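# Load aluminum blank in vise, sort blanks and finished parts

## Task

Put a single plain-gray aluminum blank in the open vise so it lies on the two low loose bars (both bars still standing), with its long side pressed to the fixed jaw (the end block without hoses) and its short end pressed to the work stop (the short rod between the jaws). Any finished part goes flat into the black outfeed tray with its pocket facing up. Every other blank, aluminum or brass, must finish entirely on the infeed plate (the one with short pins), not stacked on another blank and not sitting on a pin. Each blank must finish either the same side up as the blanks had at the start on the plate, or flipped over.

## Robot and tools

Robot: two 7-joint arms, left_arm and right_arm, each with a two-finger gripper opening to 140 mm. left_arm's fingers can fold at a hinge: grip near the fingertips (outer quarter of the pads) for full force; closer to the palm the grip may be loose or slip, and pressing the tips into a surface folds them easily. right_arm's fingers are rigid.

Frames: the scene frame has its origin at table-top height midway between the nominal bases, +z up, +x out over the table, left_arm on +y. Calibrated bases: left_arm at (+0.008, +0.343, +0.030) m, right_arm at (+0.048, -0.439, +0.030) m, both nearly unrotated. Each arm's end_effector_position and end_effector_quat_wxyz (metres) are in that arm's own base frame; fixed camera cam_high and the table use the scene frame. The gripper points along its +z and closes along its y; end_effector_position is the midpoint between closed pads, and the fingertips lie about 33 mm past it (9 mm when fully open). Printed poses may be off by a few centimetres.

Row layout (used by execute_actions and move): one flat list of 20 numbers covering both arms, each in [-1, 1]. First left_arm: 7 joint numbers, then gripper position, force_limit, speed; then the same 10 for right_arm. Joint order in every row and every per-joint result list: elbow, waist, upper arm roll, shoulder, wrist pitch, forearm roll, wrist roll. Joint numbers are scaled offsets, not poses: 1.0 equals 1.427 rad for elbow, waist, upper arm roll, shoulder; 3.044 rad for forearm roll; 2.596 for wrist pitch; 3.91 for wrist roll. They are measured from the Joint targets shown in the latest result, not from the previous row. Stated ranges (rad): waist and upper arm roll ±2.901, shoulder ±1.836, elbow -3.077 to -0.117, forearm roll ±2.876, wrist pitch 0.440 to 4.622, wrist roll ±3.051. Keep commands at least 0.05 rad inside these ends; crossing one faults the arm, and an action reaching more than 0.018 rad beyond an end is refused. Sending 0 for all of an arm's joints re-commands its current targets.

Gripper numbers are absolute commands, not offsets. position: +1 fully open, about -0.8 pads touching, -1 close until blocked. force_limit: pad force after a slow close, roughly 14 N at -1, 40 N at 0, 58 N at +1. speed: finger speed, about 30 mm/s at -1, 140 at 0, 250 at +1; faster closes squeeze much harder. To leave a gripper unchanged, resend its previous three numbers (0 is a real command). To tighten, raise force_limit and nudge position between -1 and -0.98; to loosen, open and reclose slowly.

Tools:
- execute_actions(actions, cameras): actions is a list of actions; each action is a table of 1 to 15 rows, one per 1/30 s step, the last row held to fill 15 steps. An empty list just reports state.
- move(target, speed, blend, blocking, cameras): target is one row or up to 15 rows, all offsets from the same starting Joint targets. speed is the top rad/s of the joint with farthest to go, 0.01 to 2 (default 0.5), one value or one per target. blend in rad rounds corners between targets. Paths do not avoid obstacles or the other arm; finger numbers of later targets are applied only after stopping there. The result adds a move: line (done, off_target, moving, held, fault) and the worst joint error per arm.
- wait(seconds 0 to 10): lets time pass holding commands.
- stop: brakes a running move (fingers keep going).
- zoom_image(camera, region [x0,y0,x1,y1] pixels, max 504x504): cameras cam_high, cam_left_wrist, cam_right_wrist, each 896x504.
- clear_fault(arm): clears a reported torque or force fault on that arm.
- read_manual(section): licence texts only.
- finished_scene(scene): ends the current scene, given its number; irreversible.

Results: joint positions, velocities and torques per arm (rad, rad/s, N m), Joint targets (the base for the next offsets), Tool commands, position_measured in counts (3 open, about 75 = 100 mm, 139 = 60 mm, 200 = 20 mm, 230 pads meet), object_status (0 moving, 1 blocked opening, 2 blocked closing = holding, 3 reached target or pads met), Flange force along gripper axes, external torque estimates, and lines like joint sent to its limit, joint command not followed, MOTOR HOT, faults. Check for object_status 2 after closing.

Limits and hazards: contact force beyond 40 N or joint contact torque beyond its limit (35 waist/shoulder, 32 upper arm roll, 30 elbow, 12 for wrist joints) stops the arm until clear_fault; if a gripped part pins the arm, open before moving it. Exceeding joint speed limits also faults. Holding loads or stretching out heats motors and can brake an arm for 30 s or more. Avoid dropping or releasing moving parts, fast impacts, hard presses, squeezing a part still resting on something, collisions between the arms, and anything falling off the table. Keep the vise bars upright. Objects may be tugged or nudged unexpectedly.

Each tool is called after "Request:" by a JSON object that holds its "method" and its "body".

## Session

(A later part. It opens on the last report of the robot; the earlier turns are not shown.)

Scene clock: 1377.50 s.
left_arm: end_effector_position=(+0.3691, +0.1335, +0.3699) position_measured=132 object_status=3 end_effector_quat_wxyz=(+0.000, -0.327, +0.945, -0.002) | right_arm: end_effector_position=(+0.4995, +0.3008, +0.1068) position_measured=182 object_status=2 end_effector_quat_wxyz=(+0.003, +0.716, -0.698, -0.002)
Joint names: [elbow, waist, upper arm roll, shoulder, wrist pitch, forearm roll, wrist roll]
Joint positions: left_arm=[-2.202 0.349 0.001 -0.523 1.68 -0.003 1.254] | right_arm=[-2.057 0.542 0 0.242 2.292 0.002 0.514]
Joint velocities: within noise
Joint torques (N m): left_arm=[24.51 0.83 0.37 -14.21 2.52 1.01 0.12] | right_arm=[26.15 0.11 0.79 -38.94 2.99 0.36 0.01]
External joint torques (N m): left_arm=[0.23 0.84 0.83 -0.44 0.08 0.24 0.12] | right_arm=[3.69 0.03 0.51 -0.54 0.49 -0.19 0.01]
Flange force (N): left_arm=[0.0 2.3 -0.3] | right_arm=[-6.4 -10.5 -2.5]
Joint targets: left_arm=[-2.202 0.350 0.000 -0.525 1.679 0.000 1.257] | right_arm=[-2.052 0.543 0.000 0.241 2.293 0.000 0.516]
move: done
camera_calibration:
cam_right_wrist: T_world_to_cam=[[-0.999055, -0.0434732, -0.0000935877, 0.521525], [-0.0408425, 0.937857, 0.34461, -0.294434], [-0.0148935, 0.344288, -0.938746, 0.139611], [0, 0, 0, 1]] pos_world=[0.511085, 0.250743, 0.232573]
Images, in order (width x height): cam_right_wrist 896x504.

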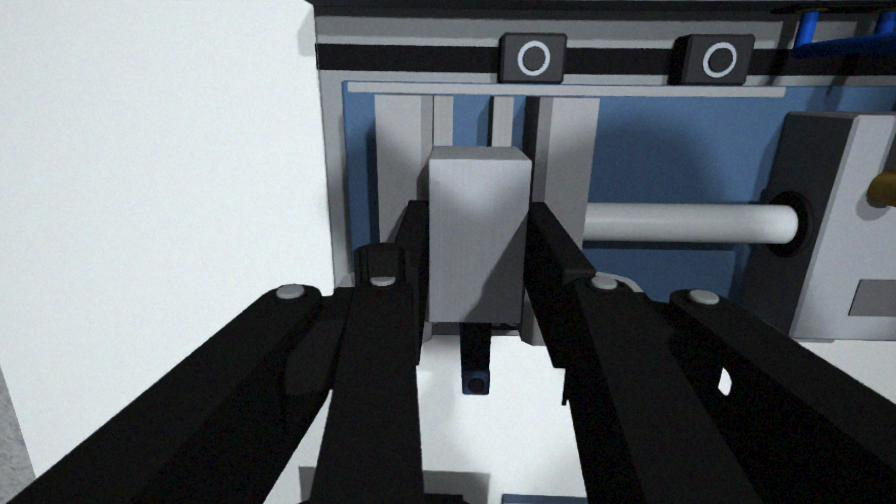

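Request:
{"method": "move", "body": {"target": [0,0,0,0,0,0,0,-0.03,-0.05,-1.0,0.001619,0.001321,0,0.001120,-0.000274,0,0.000482,-0.98,0.0,-1.0], "speed": 0.02, "cameras": []}}

Request:
{"method": "move", "body": {"target": [0,0,0,0,0,0,0,-0.03,-0.05,-1.0,0.001619,0.001321,0,0.001120,-0.000274,0,0.000482,-0.98,0.0,-1.0], "speed": 0.02, "cameras": []}}

Scene clock: 1380.43 s.
left_arm: end_effector_position=(+0.3691, +0.1335, +0.3699) position_measured=132 object_status=3 end_effector_quat_wxyz=(+0.000, -0.327, +0.945, -0.002) | right_arm: end_effector_position=(+0.4994, +0.3019, +0.1068) position_measured=182 object_status=2 end_effector_quat_wxyz=(+0.003, +0.716, -0.698, -0.002)
Joint names: [elbow, waist, upper arm roll, shoulder, wrist pitch, forearm roll, wrist roll]
Joint positions: left_arm=[-2.202 0.349 0.001 -0.523 1.68 -0.003 1.254] | right_arm=[-2.054 0.543 0 0.244 2.291 0.002 0.515]
Joint velocities: within noise
Joint torques (N m): left_arm=[24.5 0.84 0.31 -14.18 2.53 1.04 0.07] | right_arm=[26.57 0.27 1.4 -38.89 3.04 0.38 0.05]
External joint torques (N m): left_arm=[0.18 0.87 0.81 -0.36 0.08 0.27 0.07] | right_arm=[3.93 0.33 1.26 -0.21 0.52 -0.18 0.05]
Flange force (N): left_arm=[-0.1 2.1 -0.2] | right_arm=[-8.0 -11.6 -2.1]
Joint targets: left_arm=[-2.202 0.350 0.000 -0.525 1.679 0.000 1.257] | right_arm=[-2.050 0.545 0.000 0.243 2.292 0.000 0.518]
move: done
No camera images: "cameras" was empty.

Scene clock: 1381.13 s.
left_arm: end_effector_position=(+0.3691, +0.1335, +0.3699) position_measured=132 object_status=3 end_effector_quat_wxyz=(+0.000, -0.327, +0.945, -0.002) | right_arm: end_effector_position=(+0.4995, +0.3020, +0.1067) position_measured=182 object_status=2 end_effector_quat_wxyz=(+0.004, +0.716, -0.698, -0.002)
Joint names: [elbow, waist, upper arm roll, shoulder, wrist pitch, forearm roll, wrist roll]
Joint positions: left_arm=[-2.202 0.349 0.001 -0.523 1.68 -0.003 1.254] | right_arm=[-2.052 0.544 0 0.245 2.288 0.002 0.516]
Joint velocities: within noise
Joint torques (N m): left_arm=[24.45 0.82 0.32 -14.12 2.54 1.02 0.11] | right_arm=[26.14 1.24 1.65 -38.84 3.25 0.54 0.05]
External joint torques (N m): left_arm=[0.19 0.77 0.7 -0.36 0.09 0.25 0.11] | right_arm=[3.6 1.16 1.37 -0.27 0.74 -0.01 0.05]
Flange force (N): left_arm=[0.0 2.0 -0.2] | right_arm=[-8.1 -9.6 -1.5]
Joint targets: left_arm=[-2.202 0.350 0.000 -0.525 1.679 0.000 1.257] | right_arm=[-2.047 0.547 0.000 0.244 2.292 0.000 0.520]
move: done
No camera images: "cameras" was empty.

Request:
{"method": "move", "body": {"target": [0,0,0,0,0,0,0,-0.03,-0.05,-1.0,0.002331,-0.000620,0,0.001594,-0.000405,0,-0.000226,-0.98,0.0,-1.0], "speed": 0.02, "cameras": []}}

Request:
{"method": "move", "body": {"target": [0,0,0,0,0,0,0,-0.03,-0.05,-1.0,0.002331,-0.000620,0,0.001594,-0.000405,0,-0.000226,-0.98,0.0,-1.0], "speed": 0.02, "cameras": ["cam_right_wrist"]}}

Scene clock: 1387.20 s.
left_arm: end_effector_position=(+0.3691, +0.1335, +0.3699) position_measured=132 object_status=3 end_effector_quat_wxyz=(+0.000, -0.327, +0.945, -0.002) | right_arm: end_effector_position=(+0.4996, +0.3021, +0.1067) position_measured=182 object_status=2 end_effector_quat_wxyz=(+0.005, +0.716, -0.698, -0.002)
Joint names: [elbow, waist, upper arm roll, shoulder, wrist pitch, forearm roll, wrist roll]
Joint positions: left_arm=[-2.202 0.349 0.001 -0.523 1.68 -0.003 1.254] | right_arm=[-2.049 0.544 -0.001 0.247 2.285 0.002 0.517]
Joint velocities: within noise
Joint torques (N m): left_arm=[24.52 0.83 0.31 -14.16 2.52 1 0.12] | right_arm=[26.67 0.52 1.7 -38.49 3.54 0.55 0.02]
External joint torques (N m): left_arm=[0.12 0.84 0.78 -0.26 0.06 0.23 0.12] | right_arm=[4.14 0.31 1.31 0.21 1.05 0 0.02]
Flange force (N): left_arm=[-0.2 2.1 -0.1] | right_arm=[-8.7 -12.8 -0.5]
Joint targets: left_arm=[-2.202 0.350 0.000 -0.525 1.679 0.000 1.257] | right_arm=[-2.044 0.546 0.000 0.247 2.291 0.000 0.519]
move: done
No camera images: "cameras" was empty.

Scene clock: 1387.90 s.
left_arm: end_effector_position=(+0.3691, +0.1335, +0.3699) position_measured=132 object_status=3 end_effector_quat_wxyz=(+0.000, -0.327, +0.945, -0.002) | right_arm: end_effector_position=(+0.4996, +0.3021, +0.1066) position_measured=182 object_status=2 end_effector_quat_wxyz=(+0.006, +0.716, -0.698, -0.002)
Joint names: [elbow, waist, upper arm roll, shoulder, wrist pitch, forearm roll, wrist roll]
Joint positions: left_arm=[-2.202 0.349 0.001 -0.523 1.68 -0.003 1.254] | right_arm=[-2.046 0.544 -0.001 0.249 2.282 0.002 0.517]
Joint velocities: within noise
Joint torques (N m): left_arm=[24.52 0.86 0.39 -14.19 2.54 1.03 0.08] | right_arm=[26.78 0.6 1.72 -38.29 3.84 0.57 0.06]
External joint torques (N m): left_arm=[0.23 0.9 0.89 -0.33 0.1 0.26 0.08] | right_arm=[4.27 0.7 1.61 0.34 1.35 0.01 0.06]
Flange force (N): left_arm=[-0.3 2.2 -0.3] | right_arm=[-9.5 -12.9 0.2]
Joint targets: left_arm=[-2.202 0.350 0.000 -0.525 1.679 0.000 1.257] | right_arm=[-2.041 0.545 0.000 0.249 2.290 0.000 0.518]
move: done
camera_calibration:
cam_right_wrist: T_world_to_cam=[[-0.999081, -0.042624, 0.00448548, 0.521034], [-0.0385303, 0.939071, 0.341557, -0.296749], [-0.0187707, 0.34107, -0.93985, 0.142043], [0, 0, 0, 1]] pos_world=[0.511788, 0.252431, 0.232519]
Images, in order (width x height): cam_right_wrist 896x504.

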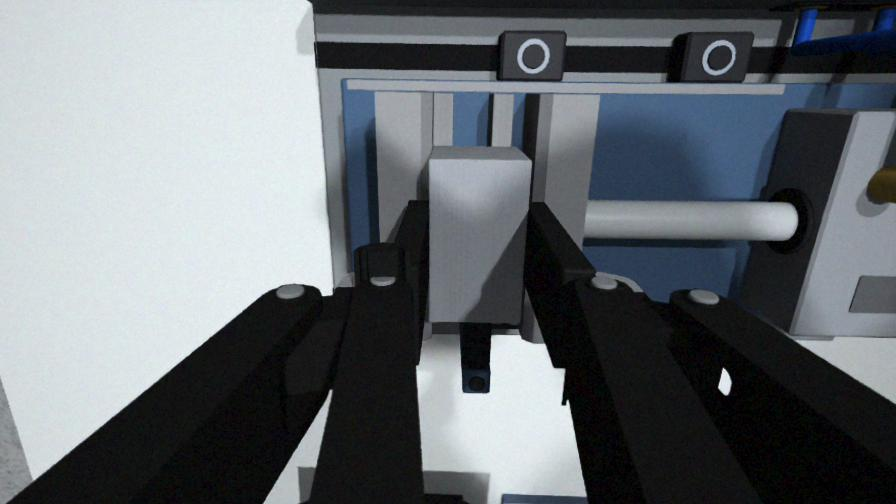

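Request:
{"method": "move", "body": {"target": [0,0,0,0,0,0,0,-0.03,-0.05,-1.0,-0.000645,0,0,0.001306,0.001073,0,0,-0.98,0.0,-1.0], "speed": 0.02, "cameras": []}}

Request:
{"method": "move", "body": {"target": [0,0,0,0,0,0,0,-0.03,-0.05,-1.0,-0.000645,0,0,0.001306,0.001073,0,0,-0.98,0.0,-1.0], "speed": 0.02, "cameras": []}}

Scene clock: 1402.10 s.
left_arm: end_effector_position=(+0.3691, +0.1335, +0.3699) position_measured=132 object_status=3 end_effector_quat_wxyz=(+0.000, -0.327, +0.945, -0.002) | right_arm: end_effector_position=(+0.4997, +0.3021, +0.1066) position_measured=182 object_status=2 end_effector_quat_wxyz=(+0.006, +0.716, -0.698, -0.002)
Joint names: [elbow, waist, upper arm roll, shoulder, wrist pitch, forearm roll, wrist roll]
Joint positions: left_arm=[-2.202 0.349 0.001 -0.523 1.68 -0.003 1.254] | right_arm=[-2.046 0.544 -0.001 0.249 2.282 0.002 0.517]
Joint velocities: within noise
Joint torques (N m): left_arm=[24.51 0.88 0.32 -14.17 2.54 1.01 0.09] | right_arm=[26.03 0.46 1.71 -37.52 4.22 0.59 -0.02]
External joint torques (N m): left_arm=[0.15 0.92 0.83 -0.3 0.08 0.25 0.09] | right_arm=[3.39 0.46 1.5 1.34 1.71 0.03 -0.02]
Flange force (N): left_arm=[-0.2 2.2 -0.1] | right_arm=[-8.5 -12.1 3.2]
Joint targets: left_arm=[-2.202 0.350 0.000 -0.525 1.679 0.000 1.257] | right_arm=[-2.042 0.545 0.000 0.251 2.292 0.000 0.518]
move: off_target (right_arm); right_arm: the wrist pitch is farthest, 0.011 rad from its target
No camera images: "cameras" was empty.

Scene clock: 1402.80 s.
left_arm: end_effector_position=(+0.3691, +0.1335, +0.3699) position_measured=132 object_status=3 end_effector_quat_wxyz=(+0.000, -0.327, +0.945, -0.002) | right_arm: end_effector_position=(+0.4997, +0.3021, +0.1066) position_measured=182 object_status=2 end_effector_quat_wxyz=(+0.006, +0.716, -0.698, -0.002)
Joint names: [elbow, waist, upper arm roll, shoulder, wrist pitch, forearm roll, wrist roll]
Joint positions: left_arm=[-2.202 0.349 0.001 -0.523 1.68 -0.003 1.254] | right_arm=[-2.046 0.544 -0.001 0.249 2.282 0.002 0.517]
Joint velocities: within noise
Joint torques (N m): left_arm=[24.48 0.82 0.3 -14.15 2.53 1.03 0.07] | right_arm=[25.44 0.5 1.8 -36.42 4.29 0.56 0.02]
External joint torques (N m): left_arm=[0.19 0.78 0.71 -0.31 0.09 0.25 0.07] | right_arm=[2.84 0.45 1.55 2.4 1.79 0 0.02]
Flange force (N): left_arm=[-0.2 1.9 -0.2] | right_arm=[-8.9 -12.6 5.3]
Joint targets: left_arm=[-2.202 0.350 0.000 -0.525 1.679 0.000 1.257] | right_arm=[-2.043 0.545 0.000 0.253 2.295 0.000 0.518]
move: off_target (right_arm); right_arm: the wrist pitch is farthest, 0.013 rad from its target
No camera images: "cameras" was empty.

Request:
{"method": "move", "body": {"target": [0,0,0,0,0,0,0,-0.03,-0.05,-1.0,0,0,0,0,0,0,0,-0.4,-0.05,-1.0], "speed": 0.02, "cameras": ["cam_right_wrist"]}}

Request:
{"method": "zoom_image", "body": {"camera": "cam_right_wrist", "region": [360, 70, 620, 216]}}

Scene clock: 1412.67 s.
left_arm: end_effector_position=(+0.3691, +0.1335, +0.3699) position_measured=132 object_status=3 end_effector_quat_wxyz=(+0.000, -0.327, +0.945, -0.002) | right_arm: end_effector_position=(+0.4997, +0.3023, +0.1058) position_measured=179 object_status=3 end_effector_quat_wxyz=(+0.006, +0.716, -0.698, -0.002)
Joint names: [elbow, waist, upper arm roll, shoulder, wrist pitch, forearm roll, wrist roll]
Joint positions: left_arm=[-2.202 0.349 0.001 -0.523 1.68 -0.003 1.254] | right_arm=[-2.046 0.544 -0.001 0.251 2.283 0.002 0.517]
Joint velocities: within noise
Joint torques (N m): left_arm=[24.49 0.88 0.26 -14.13 2.54 1.01 0.07] | right_arm=[25.35 -0.33 0.61 -37.43 3.78 0.43 0]
External joint torques (N m): left_arm=[0.19 0.8 0.59 -0.29 0.09 0.23 0.07] | right_arm=[2.77 -0.24 0.49 1.46 1.29 -0.13 0]
Flange force (N): left_arm=[-0.2 1.7 -0.2] | right_arm=[-6.6 -11.4 2.9]
Joint targets: left_arm=[-2.202 0.350 0.000 -0.525 1.679 0.000 1.257] | right_arm=[-2.043 0.545 0.000 0.253 2.295 0.000 0.518]
move: off_target (right_arm); right_arm: the wrist pitch is farthest, 0.012 rad from its target
camera_calibration:
cam_right_wrist: T_world_to_cam=[[-0.99907, -0.0428594, 0.00480702, 0.521165], [-0.0386455, 0.939131, 0.341379, -0.296617], [-0.0191457, 0.340875, -0.939914, 0.141475], [0, 0, 0, 1]] pos_world=[0.511926, 0.252674, 0.231727]
Images, in order (width x height): cam_right_wrist 896x504.

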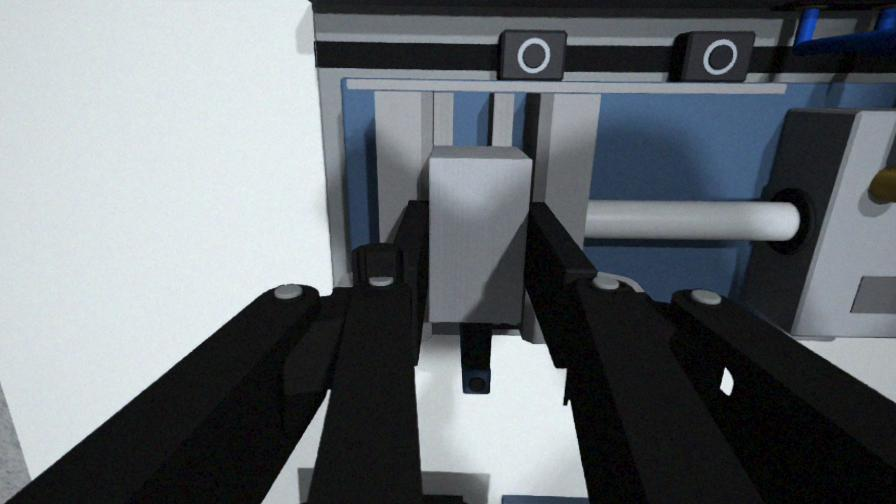

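Scaled by 1.938 from the camera's 896x504 image, which has a finer 1280x720 frame.

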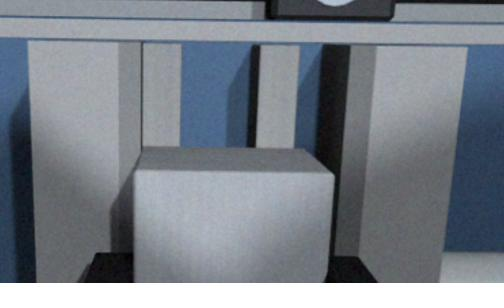

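Request:
{"method": "move", "body": {"target": [0,0,0,0,0,0,0,-0.03,-0.05,-1.0,0,0,0,0,0,0,0,-0.25,-0.05,-1.0], "speed": 0.02, "cameras": ["cam_right_wrist"]}}

Request:
{"method": "zoom_image", "body": {"camera": "cam_right_wrist", "region": [360, 70, 620, 216]}}

Scene clock: 1421.10 s.
left_arm: end_effector_position=(+0.3691, +0.1335, +0.3699) position_measured=132 object_status=3 end_effector_quat_wxyz=(+0.000, -0.327, +0.945, -0.002) | right_arm: end_effector_position=(+0.5024, +0.3039, +0.1068) position_measured=160 object_status=0 end_effector_quat_wxyz=(+0.002, +0.716, -0.698, -0.001)
Joint names: [elbow, waist, upper arm roll, shoulder, wrist pitch, forearm roll, wrist roll]
Joint positions: left_arm=[-2.202 0.349 0.001 -0.523 1.68 -0.003 1.254] | right_arm=[-2.044 0.544 -0.001 0.252 2.291 0.002 0.517]
Joint velocities: within noise
Joint torques (N m): left_arm=[24.53 0.82 0.36 -14.16 2.54 1.02 0.11] | right_arm=[24.26 -0.22 0.91 -37.78 2.77 0.57 -0.02]
External joint torques (N m): left_arm=[0.24 0.82 0.82 -0.37 0.09 0.26 0.12] | right_arm=[1.73 -0.13 0.78 1.01 0.26 0.01 -0.02]
Flange force (N): left_arm=[-0.2 2.2 -0.3] | right_arm=[-4.8 -7.8 0.8]
Joint targets: left_arm=[-2.202 0.350 0.000 -0.525 1.679 0.000 1.257] | right_arm=[-2.043 0.545 0.000 0.253 2.295 0.000 0.518]
move: done
camera_calibration:
cam_right_wrist: T_world_to_cam=[[-0.999078, -0.0428568, -0.00272067, 0.524705], [-0.0411602, 0.937611, 0.345242, -0.297045], [-0.012245, 0.345035, -0.93851, 0.137007], [0, 0, 0, 1]] pos_world=[0.513672, 0.253727, 0.232563]
Images, in order (width x height): cam_right_wrist 896x504.

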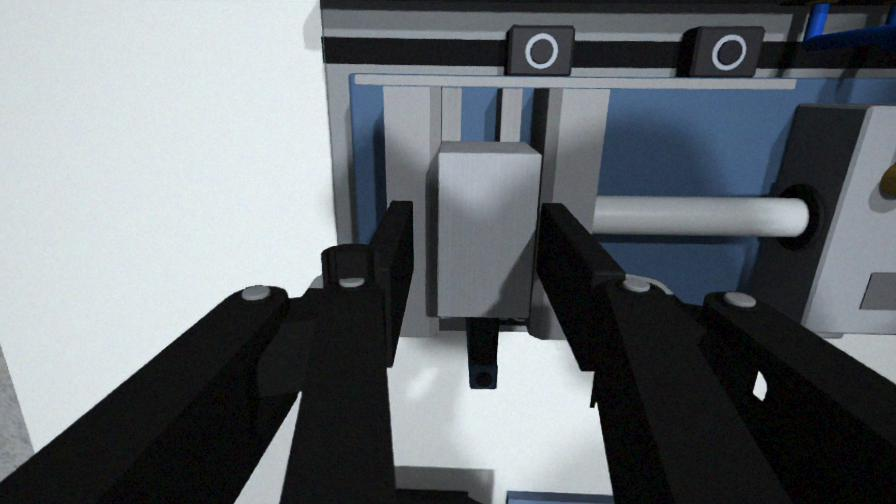

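Scaled by 1.938 from the camera's 896x504 image, which has a finer 1280x720 frame.

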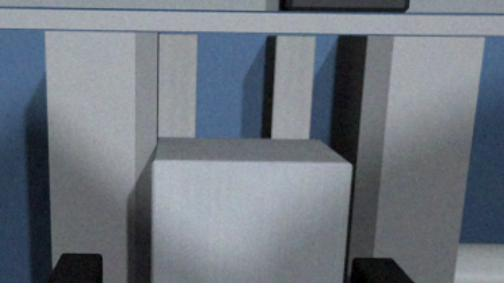

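Request:
{"method": "zoom_image", "body": {"camera": "cam_right_wrist", "region": [380, 270, 600, 410]}}

Scaled by 2.291 from the camera's 896x504 image, which has a finer 1280x720 frame.

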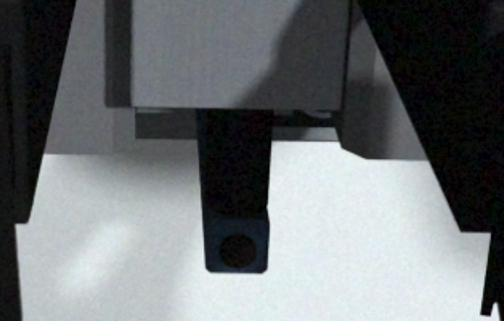

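Request:
{"method": "move", "body": {"target": [[0,0,0,0,0,0,0,-0.03,-0.05,-1.0,0.011069,-0.000624,0,-0.027342,-0.021122,0,-0.000226,-0.25,-0.05,-1.0],[0,0,0,0,0,0,0,-0.03,-0.05,-1.0,0.063680,-0.001028,0,-0.084295,-0.081348,0,-0.000373,-0.25,-0.05,-1.0]], "speed": [0.05,0.15], "blend": 0.01, "cameras": ["cam_right_wrist","cam_high"]}}

Scene clock: 1441.13 s.
left_arm: end_effector_position=(+0.3691, +0.1335, +0.3699) position_measured=132 object_status=3 end_effector_quat_wxyz=(+0.000, -0.327, +0.945, -0.002) | right_arm: end_effector_position=(+0.5027, +0.3042, +0.1999) position_measured=160 object_status=3 end_effector_quat_wxyz=(-0.002, +0.716, -0.698, +0.000)
Joint names: [elbow, waist, upper arm roll, shoulder, wrist pitch, forearm roll, wrist roll]
Joint positions: left_arm=[-2.202 0.349 0.001 -0.523 1.68 -0.003 1.254] | right_arm=[-1.953 0.544 -0.001 0.133 2.089 0.002 0.517]
Joint velocities: left_arm=[within noise] | right_arm=[0.002 0 0 0.002 -0.003 0 -0.001]
Joint torques (N m): left_arm=[24.53 0.82 0.33 -14.17 2.53 1.03 0.11] | right_arm=[25.8 -0.31 0.92 -36.02 2.31 0.67 -0.12]
External joint torques (N m): left_arm=[0.24 0.82 0.77 -0.36 0.08 0.26 0.11] | right_arm=[1.56 -0.36 0.77 0.62 -0.24 0.02 -0.12]
Flange force (N): left_arm=[-0.2 2.1 -0.4] | right_arm=[-4.0 -7.1 -2.2]
Joint targets: left_arm=[-2.202 0.350 0.000 -0.525 1.679 0.000 1.257] | right_arm=[-1.952 0.544 0.000 0.132 2.084 0.000 0.517]
move: done; blend cut to 0 rad at target 1
camera_calibration:
cam_right_wrist: T_world_to_cam=[[-0.999022, -0.0430722, -0.00996684, 0.526748], [-0.0438397, 0.936018, 0.34921, -0.328417], [-0.00571208, 0.349305, -0.936992, 0.219432], [0, 0, 0, 1]] pos_world=[0.513089, 0.253444, 0.325542]
Images, in order (width x height): cam_high 896x504, cam_right_wrist 896x504.

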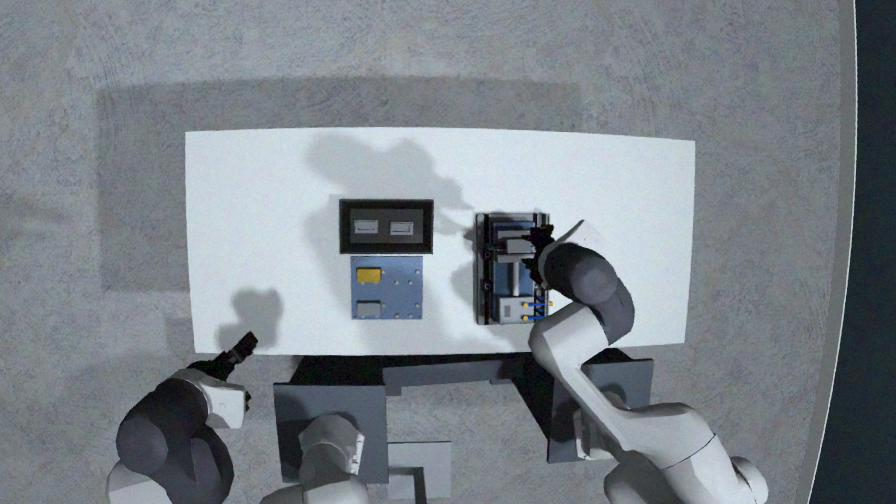

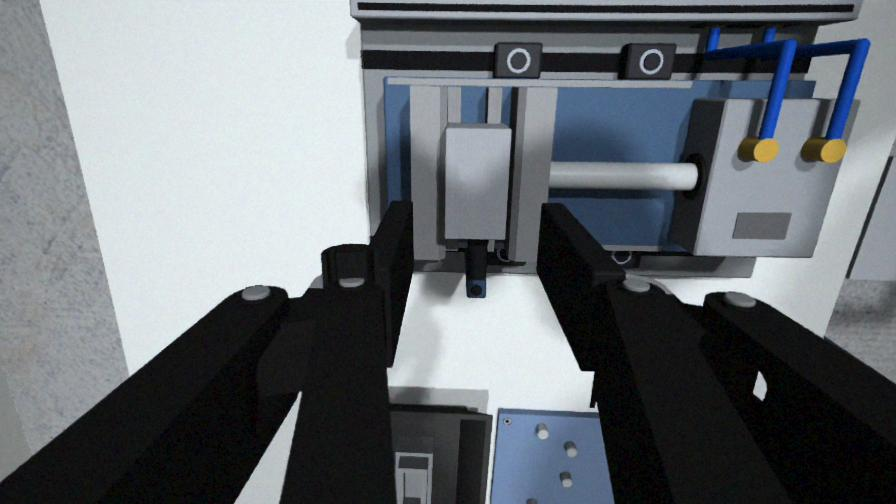

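Request:
{"method": "zoom_image", "body": {"camera": "cam_right_wrist", "region": [390, 70, 600, 190]}}

Request:
{"method": "zoom_image", "body": {"camera": "cam_right_wrist", "region": [390, 190, 600, 310]}}

Request:
{"method": "zoom_image", "body": {"camera": "cam_high", "region": [330, 180, 570, 340]}}

Scaled by 2.400 from the camera's 896x504 image, which has a finer 1280x720 frame.

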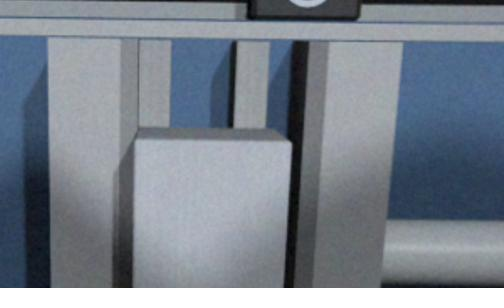

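Scaled by 2.400 from the camera's 896x504 image, which has a finer 1280x720 frame.

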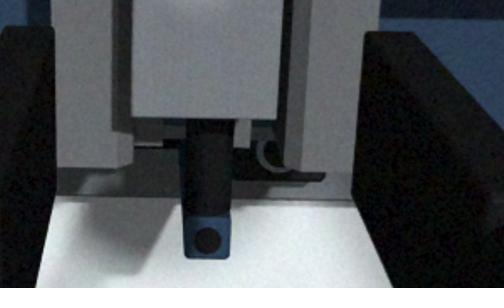

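Scaled by 2.100 from the camera's 896x504 image, which has a finer 1280x720 frame.

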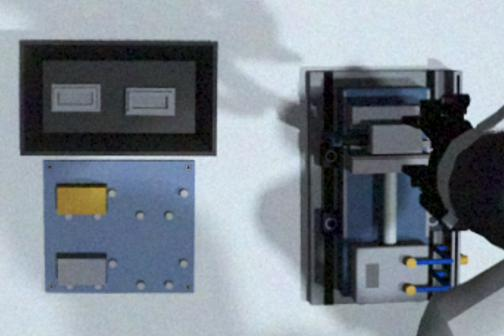

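Request:
{"method": "move", "body": {"target": [0,0,0,0,0,0,0,-0.03,-0.05,-1.0,0.160708,0.084824,0,0.102844,-0.031807,0,0.030957,-0.25,-0.05,-1.0], "speed": 0.2, "cameras": ["cam_right_wrist"]}}

Request:
{"method": "zoom_image", "body": {"camera": "cam_right_wrist", "region": [390, 0, 600, 120]}}

Scene clock: 1457.40 s.
left_arm: end_effector_position=(+0.3691, +0.1335, +0.3699) position_measured=132 object_status=3 end_effector_quat_wxyz=(+0.000, -0.327, +0.945, -0.002) | right_arm: end_effector_position=(+0.5030, +0.3935, +0.2107) position_measured=160 object_status=3 end_effector_quat_wxyz=(-0.002, +0.717, -0.697, +0.000)
Joint names: [elbow, waist, upper arm roll, shoulder, wrist pitch, forearm roll, wrist roll]
Joint positions: left_arm=[-2.202 0.349 0.001 -0.523 1.68 -0.003 1.254] | right_arm=[-1.724 0.664 0 0.278 2.006 0.002 0.633]
Joint velocities: left_arm=[within noise] | right_arm=[0.001 0 0 0 -0.001 0 0.004]
Joint torques (N m): left_arm=[24.47 0.82 0.33 -14.17 2.53 1.01 0.09] | right_arm=[26.47 -0.13 0.99 -40.45 2.19 0.7 0.09]
External joint torques (N m): left_arm=[0.11 0.85 0.83 -0.27 0.07 0.25 0.09] | right_arm=[1.98 -0.11 0.77 1.12 -0.32 0.02 0.09]
Flange force (N): left_arm=[-0.2 2.2 -0.1] | right_arm=[-8.0 -10.1 -3.1]
Joint targets: left_arm=[-2.202 0.350 0.000 -0.525 1.679 0.000 1.257] | right_arm=[-1.722 0.665 0.000 0.279 2.002 0.000 0.638]
move: done
camera_calibration:
cam_right_wrist: T_world_to_cam=[[-0.998851, -0.0468622, -0.0100684, 0.532436], [-0.0474214, 0.935606, 0.349847, -0.413959], [-0.00697459, 0.349923, -0.936753, 0.19869], [0, 0, 0, 1]] pos_world=[0.51358, 0.342727, 0.336307]
Images, in order (width x height): cam_right_wrist 896x504.

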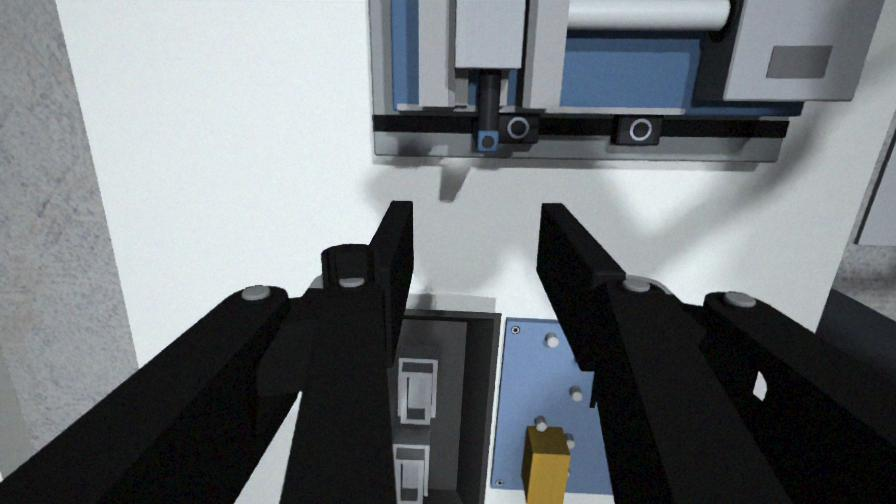

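Scaled by 2.400 from the camera's 896x504 image, which has a finer 1280x720 frame.

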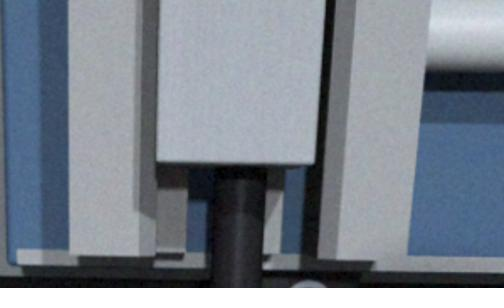

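Request:
{"method": "move", "body": {"target": [[0,0,0,0,0,0,0,-0.03,-0.05,-1.0,0.129514,0,0,-0.022862,-0.083760,0,0,-0.25,-0.05,-1.0],[0,0,0,0,0,0,0,-0.03,-0.05,-1.0,-0.268502,-0.641083,0,-0.440685,-0.094648,0,-0.233971,-0.25,-0.05,-1.0]], "speed": [0.3,0.5], "blend": 0.08, "cameras": ["cam_high"]}}

Request:
{"method": "zoom_image", "body": {"camera": "cam_high", "region": [460, 200, 570, 270]}}

Request:
{"method": "zoom_image", "body": {"camera": "cam_high", "region": [330, 180, 570, 340]}}

Scene clock: 1479.70 s.
left_arm: end_effector_position=(+0.3691, +0.1335, +0.3699) position_measured=132 object_status=3 end_effector_quat_wxyz=(+0.000, -0.327, +0.945, -0.002) | right_arm: end_effector_position=(+0.4377, -0.1114, +0.3504) position_measured=160 object_status=3 end_effector_quat_wxyz=(-0.002, +0.715, -0.699, +0.001)
Joint names: [elbow, waist, upper arm roll, shoulder, wrist pitch, forearm roll, wrist roll]
Joint positions: left_arm=[-2.202 0.349 0.001 -0.523 1.68 -0.003 1.254] | right_arm=[-2.104 -0.248 -0.002 -0.348 1.76 0.002 -0.272]
Joint velocities: left_arm=[within noise] | right_arm=[-0.001 -0.001 0 0 -0.001 -0.001 -0.007]
Joint torques (N m): left_arm=[24.5 0.82 0.31 -14.15 2.54 1.02 0.05] | right_arm=[25.97 -0.74 0.72 -20.45 2.34 0.76 -0.16]
External joint torques (N m): left_arm=[0.24 0.86 0.8 -0.44 0.09 0.26 0.05] | right_arm=[1.15 -0.75 0.99 -0.1 -0.27 0.01 -0.16]
Flange force (N): left_arm=[0.1 2.1 -0.3] | right_arm=[0.4 -2.9 -3.7]
Joint targets: left_arm=[-2.202 0.350 0.000 -0.525 1.679 0.000 1.257] | right_arm=[-2.105 -0.250 0.000 -0.349 1.756 0.000 -0.277]
move: done; blend cut to 0 rad at target 1
Images, in order (width x height): cam_high 896x504.

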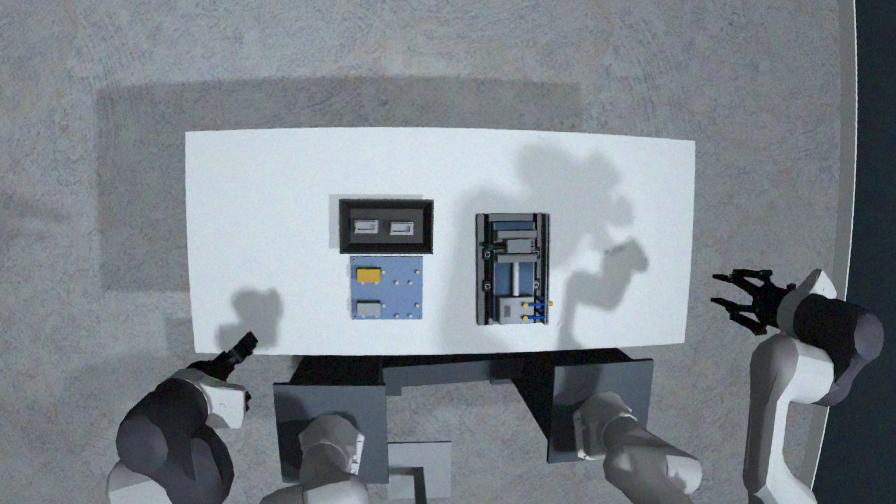

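Scaled by 4.582 from the camera's 896x504 image, which has a finer 1280x720 frame.

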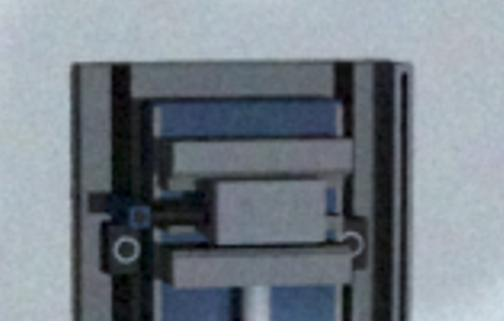

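Scaled by 2.100 from the camera's 896x504 image, which has a finer 1280x720 frame.

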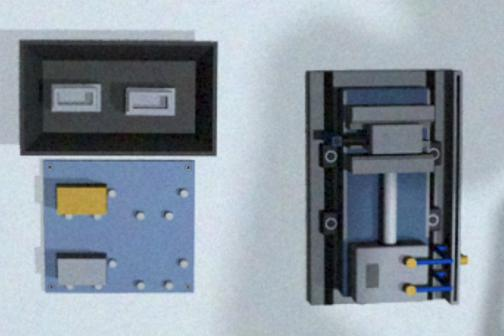

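Request:
{"method": "zoom_image", "body": {"camera": "cam_high", "region": [476, 228, 540, 264]}}

Scaled by 7.875 from the camera's 896x504 image, which has a finer 1280x720 frame.

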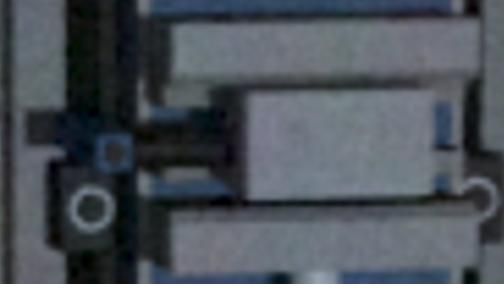

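Request:
{"method": "finished_scene", "body": {"scene": 1}}

The scene is finished: the task was done.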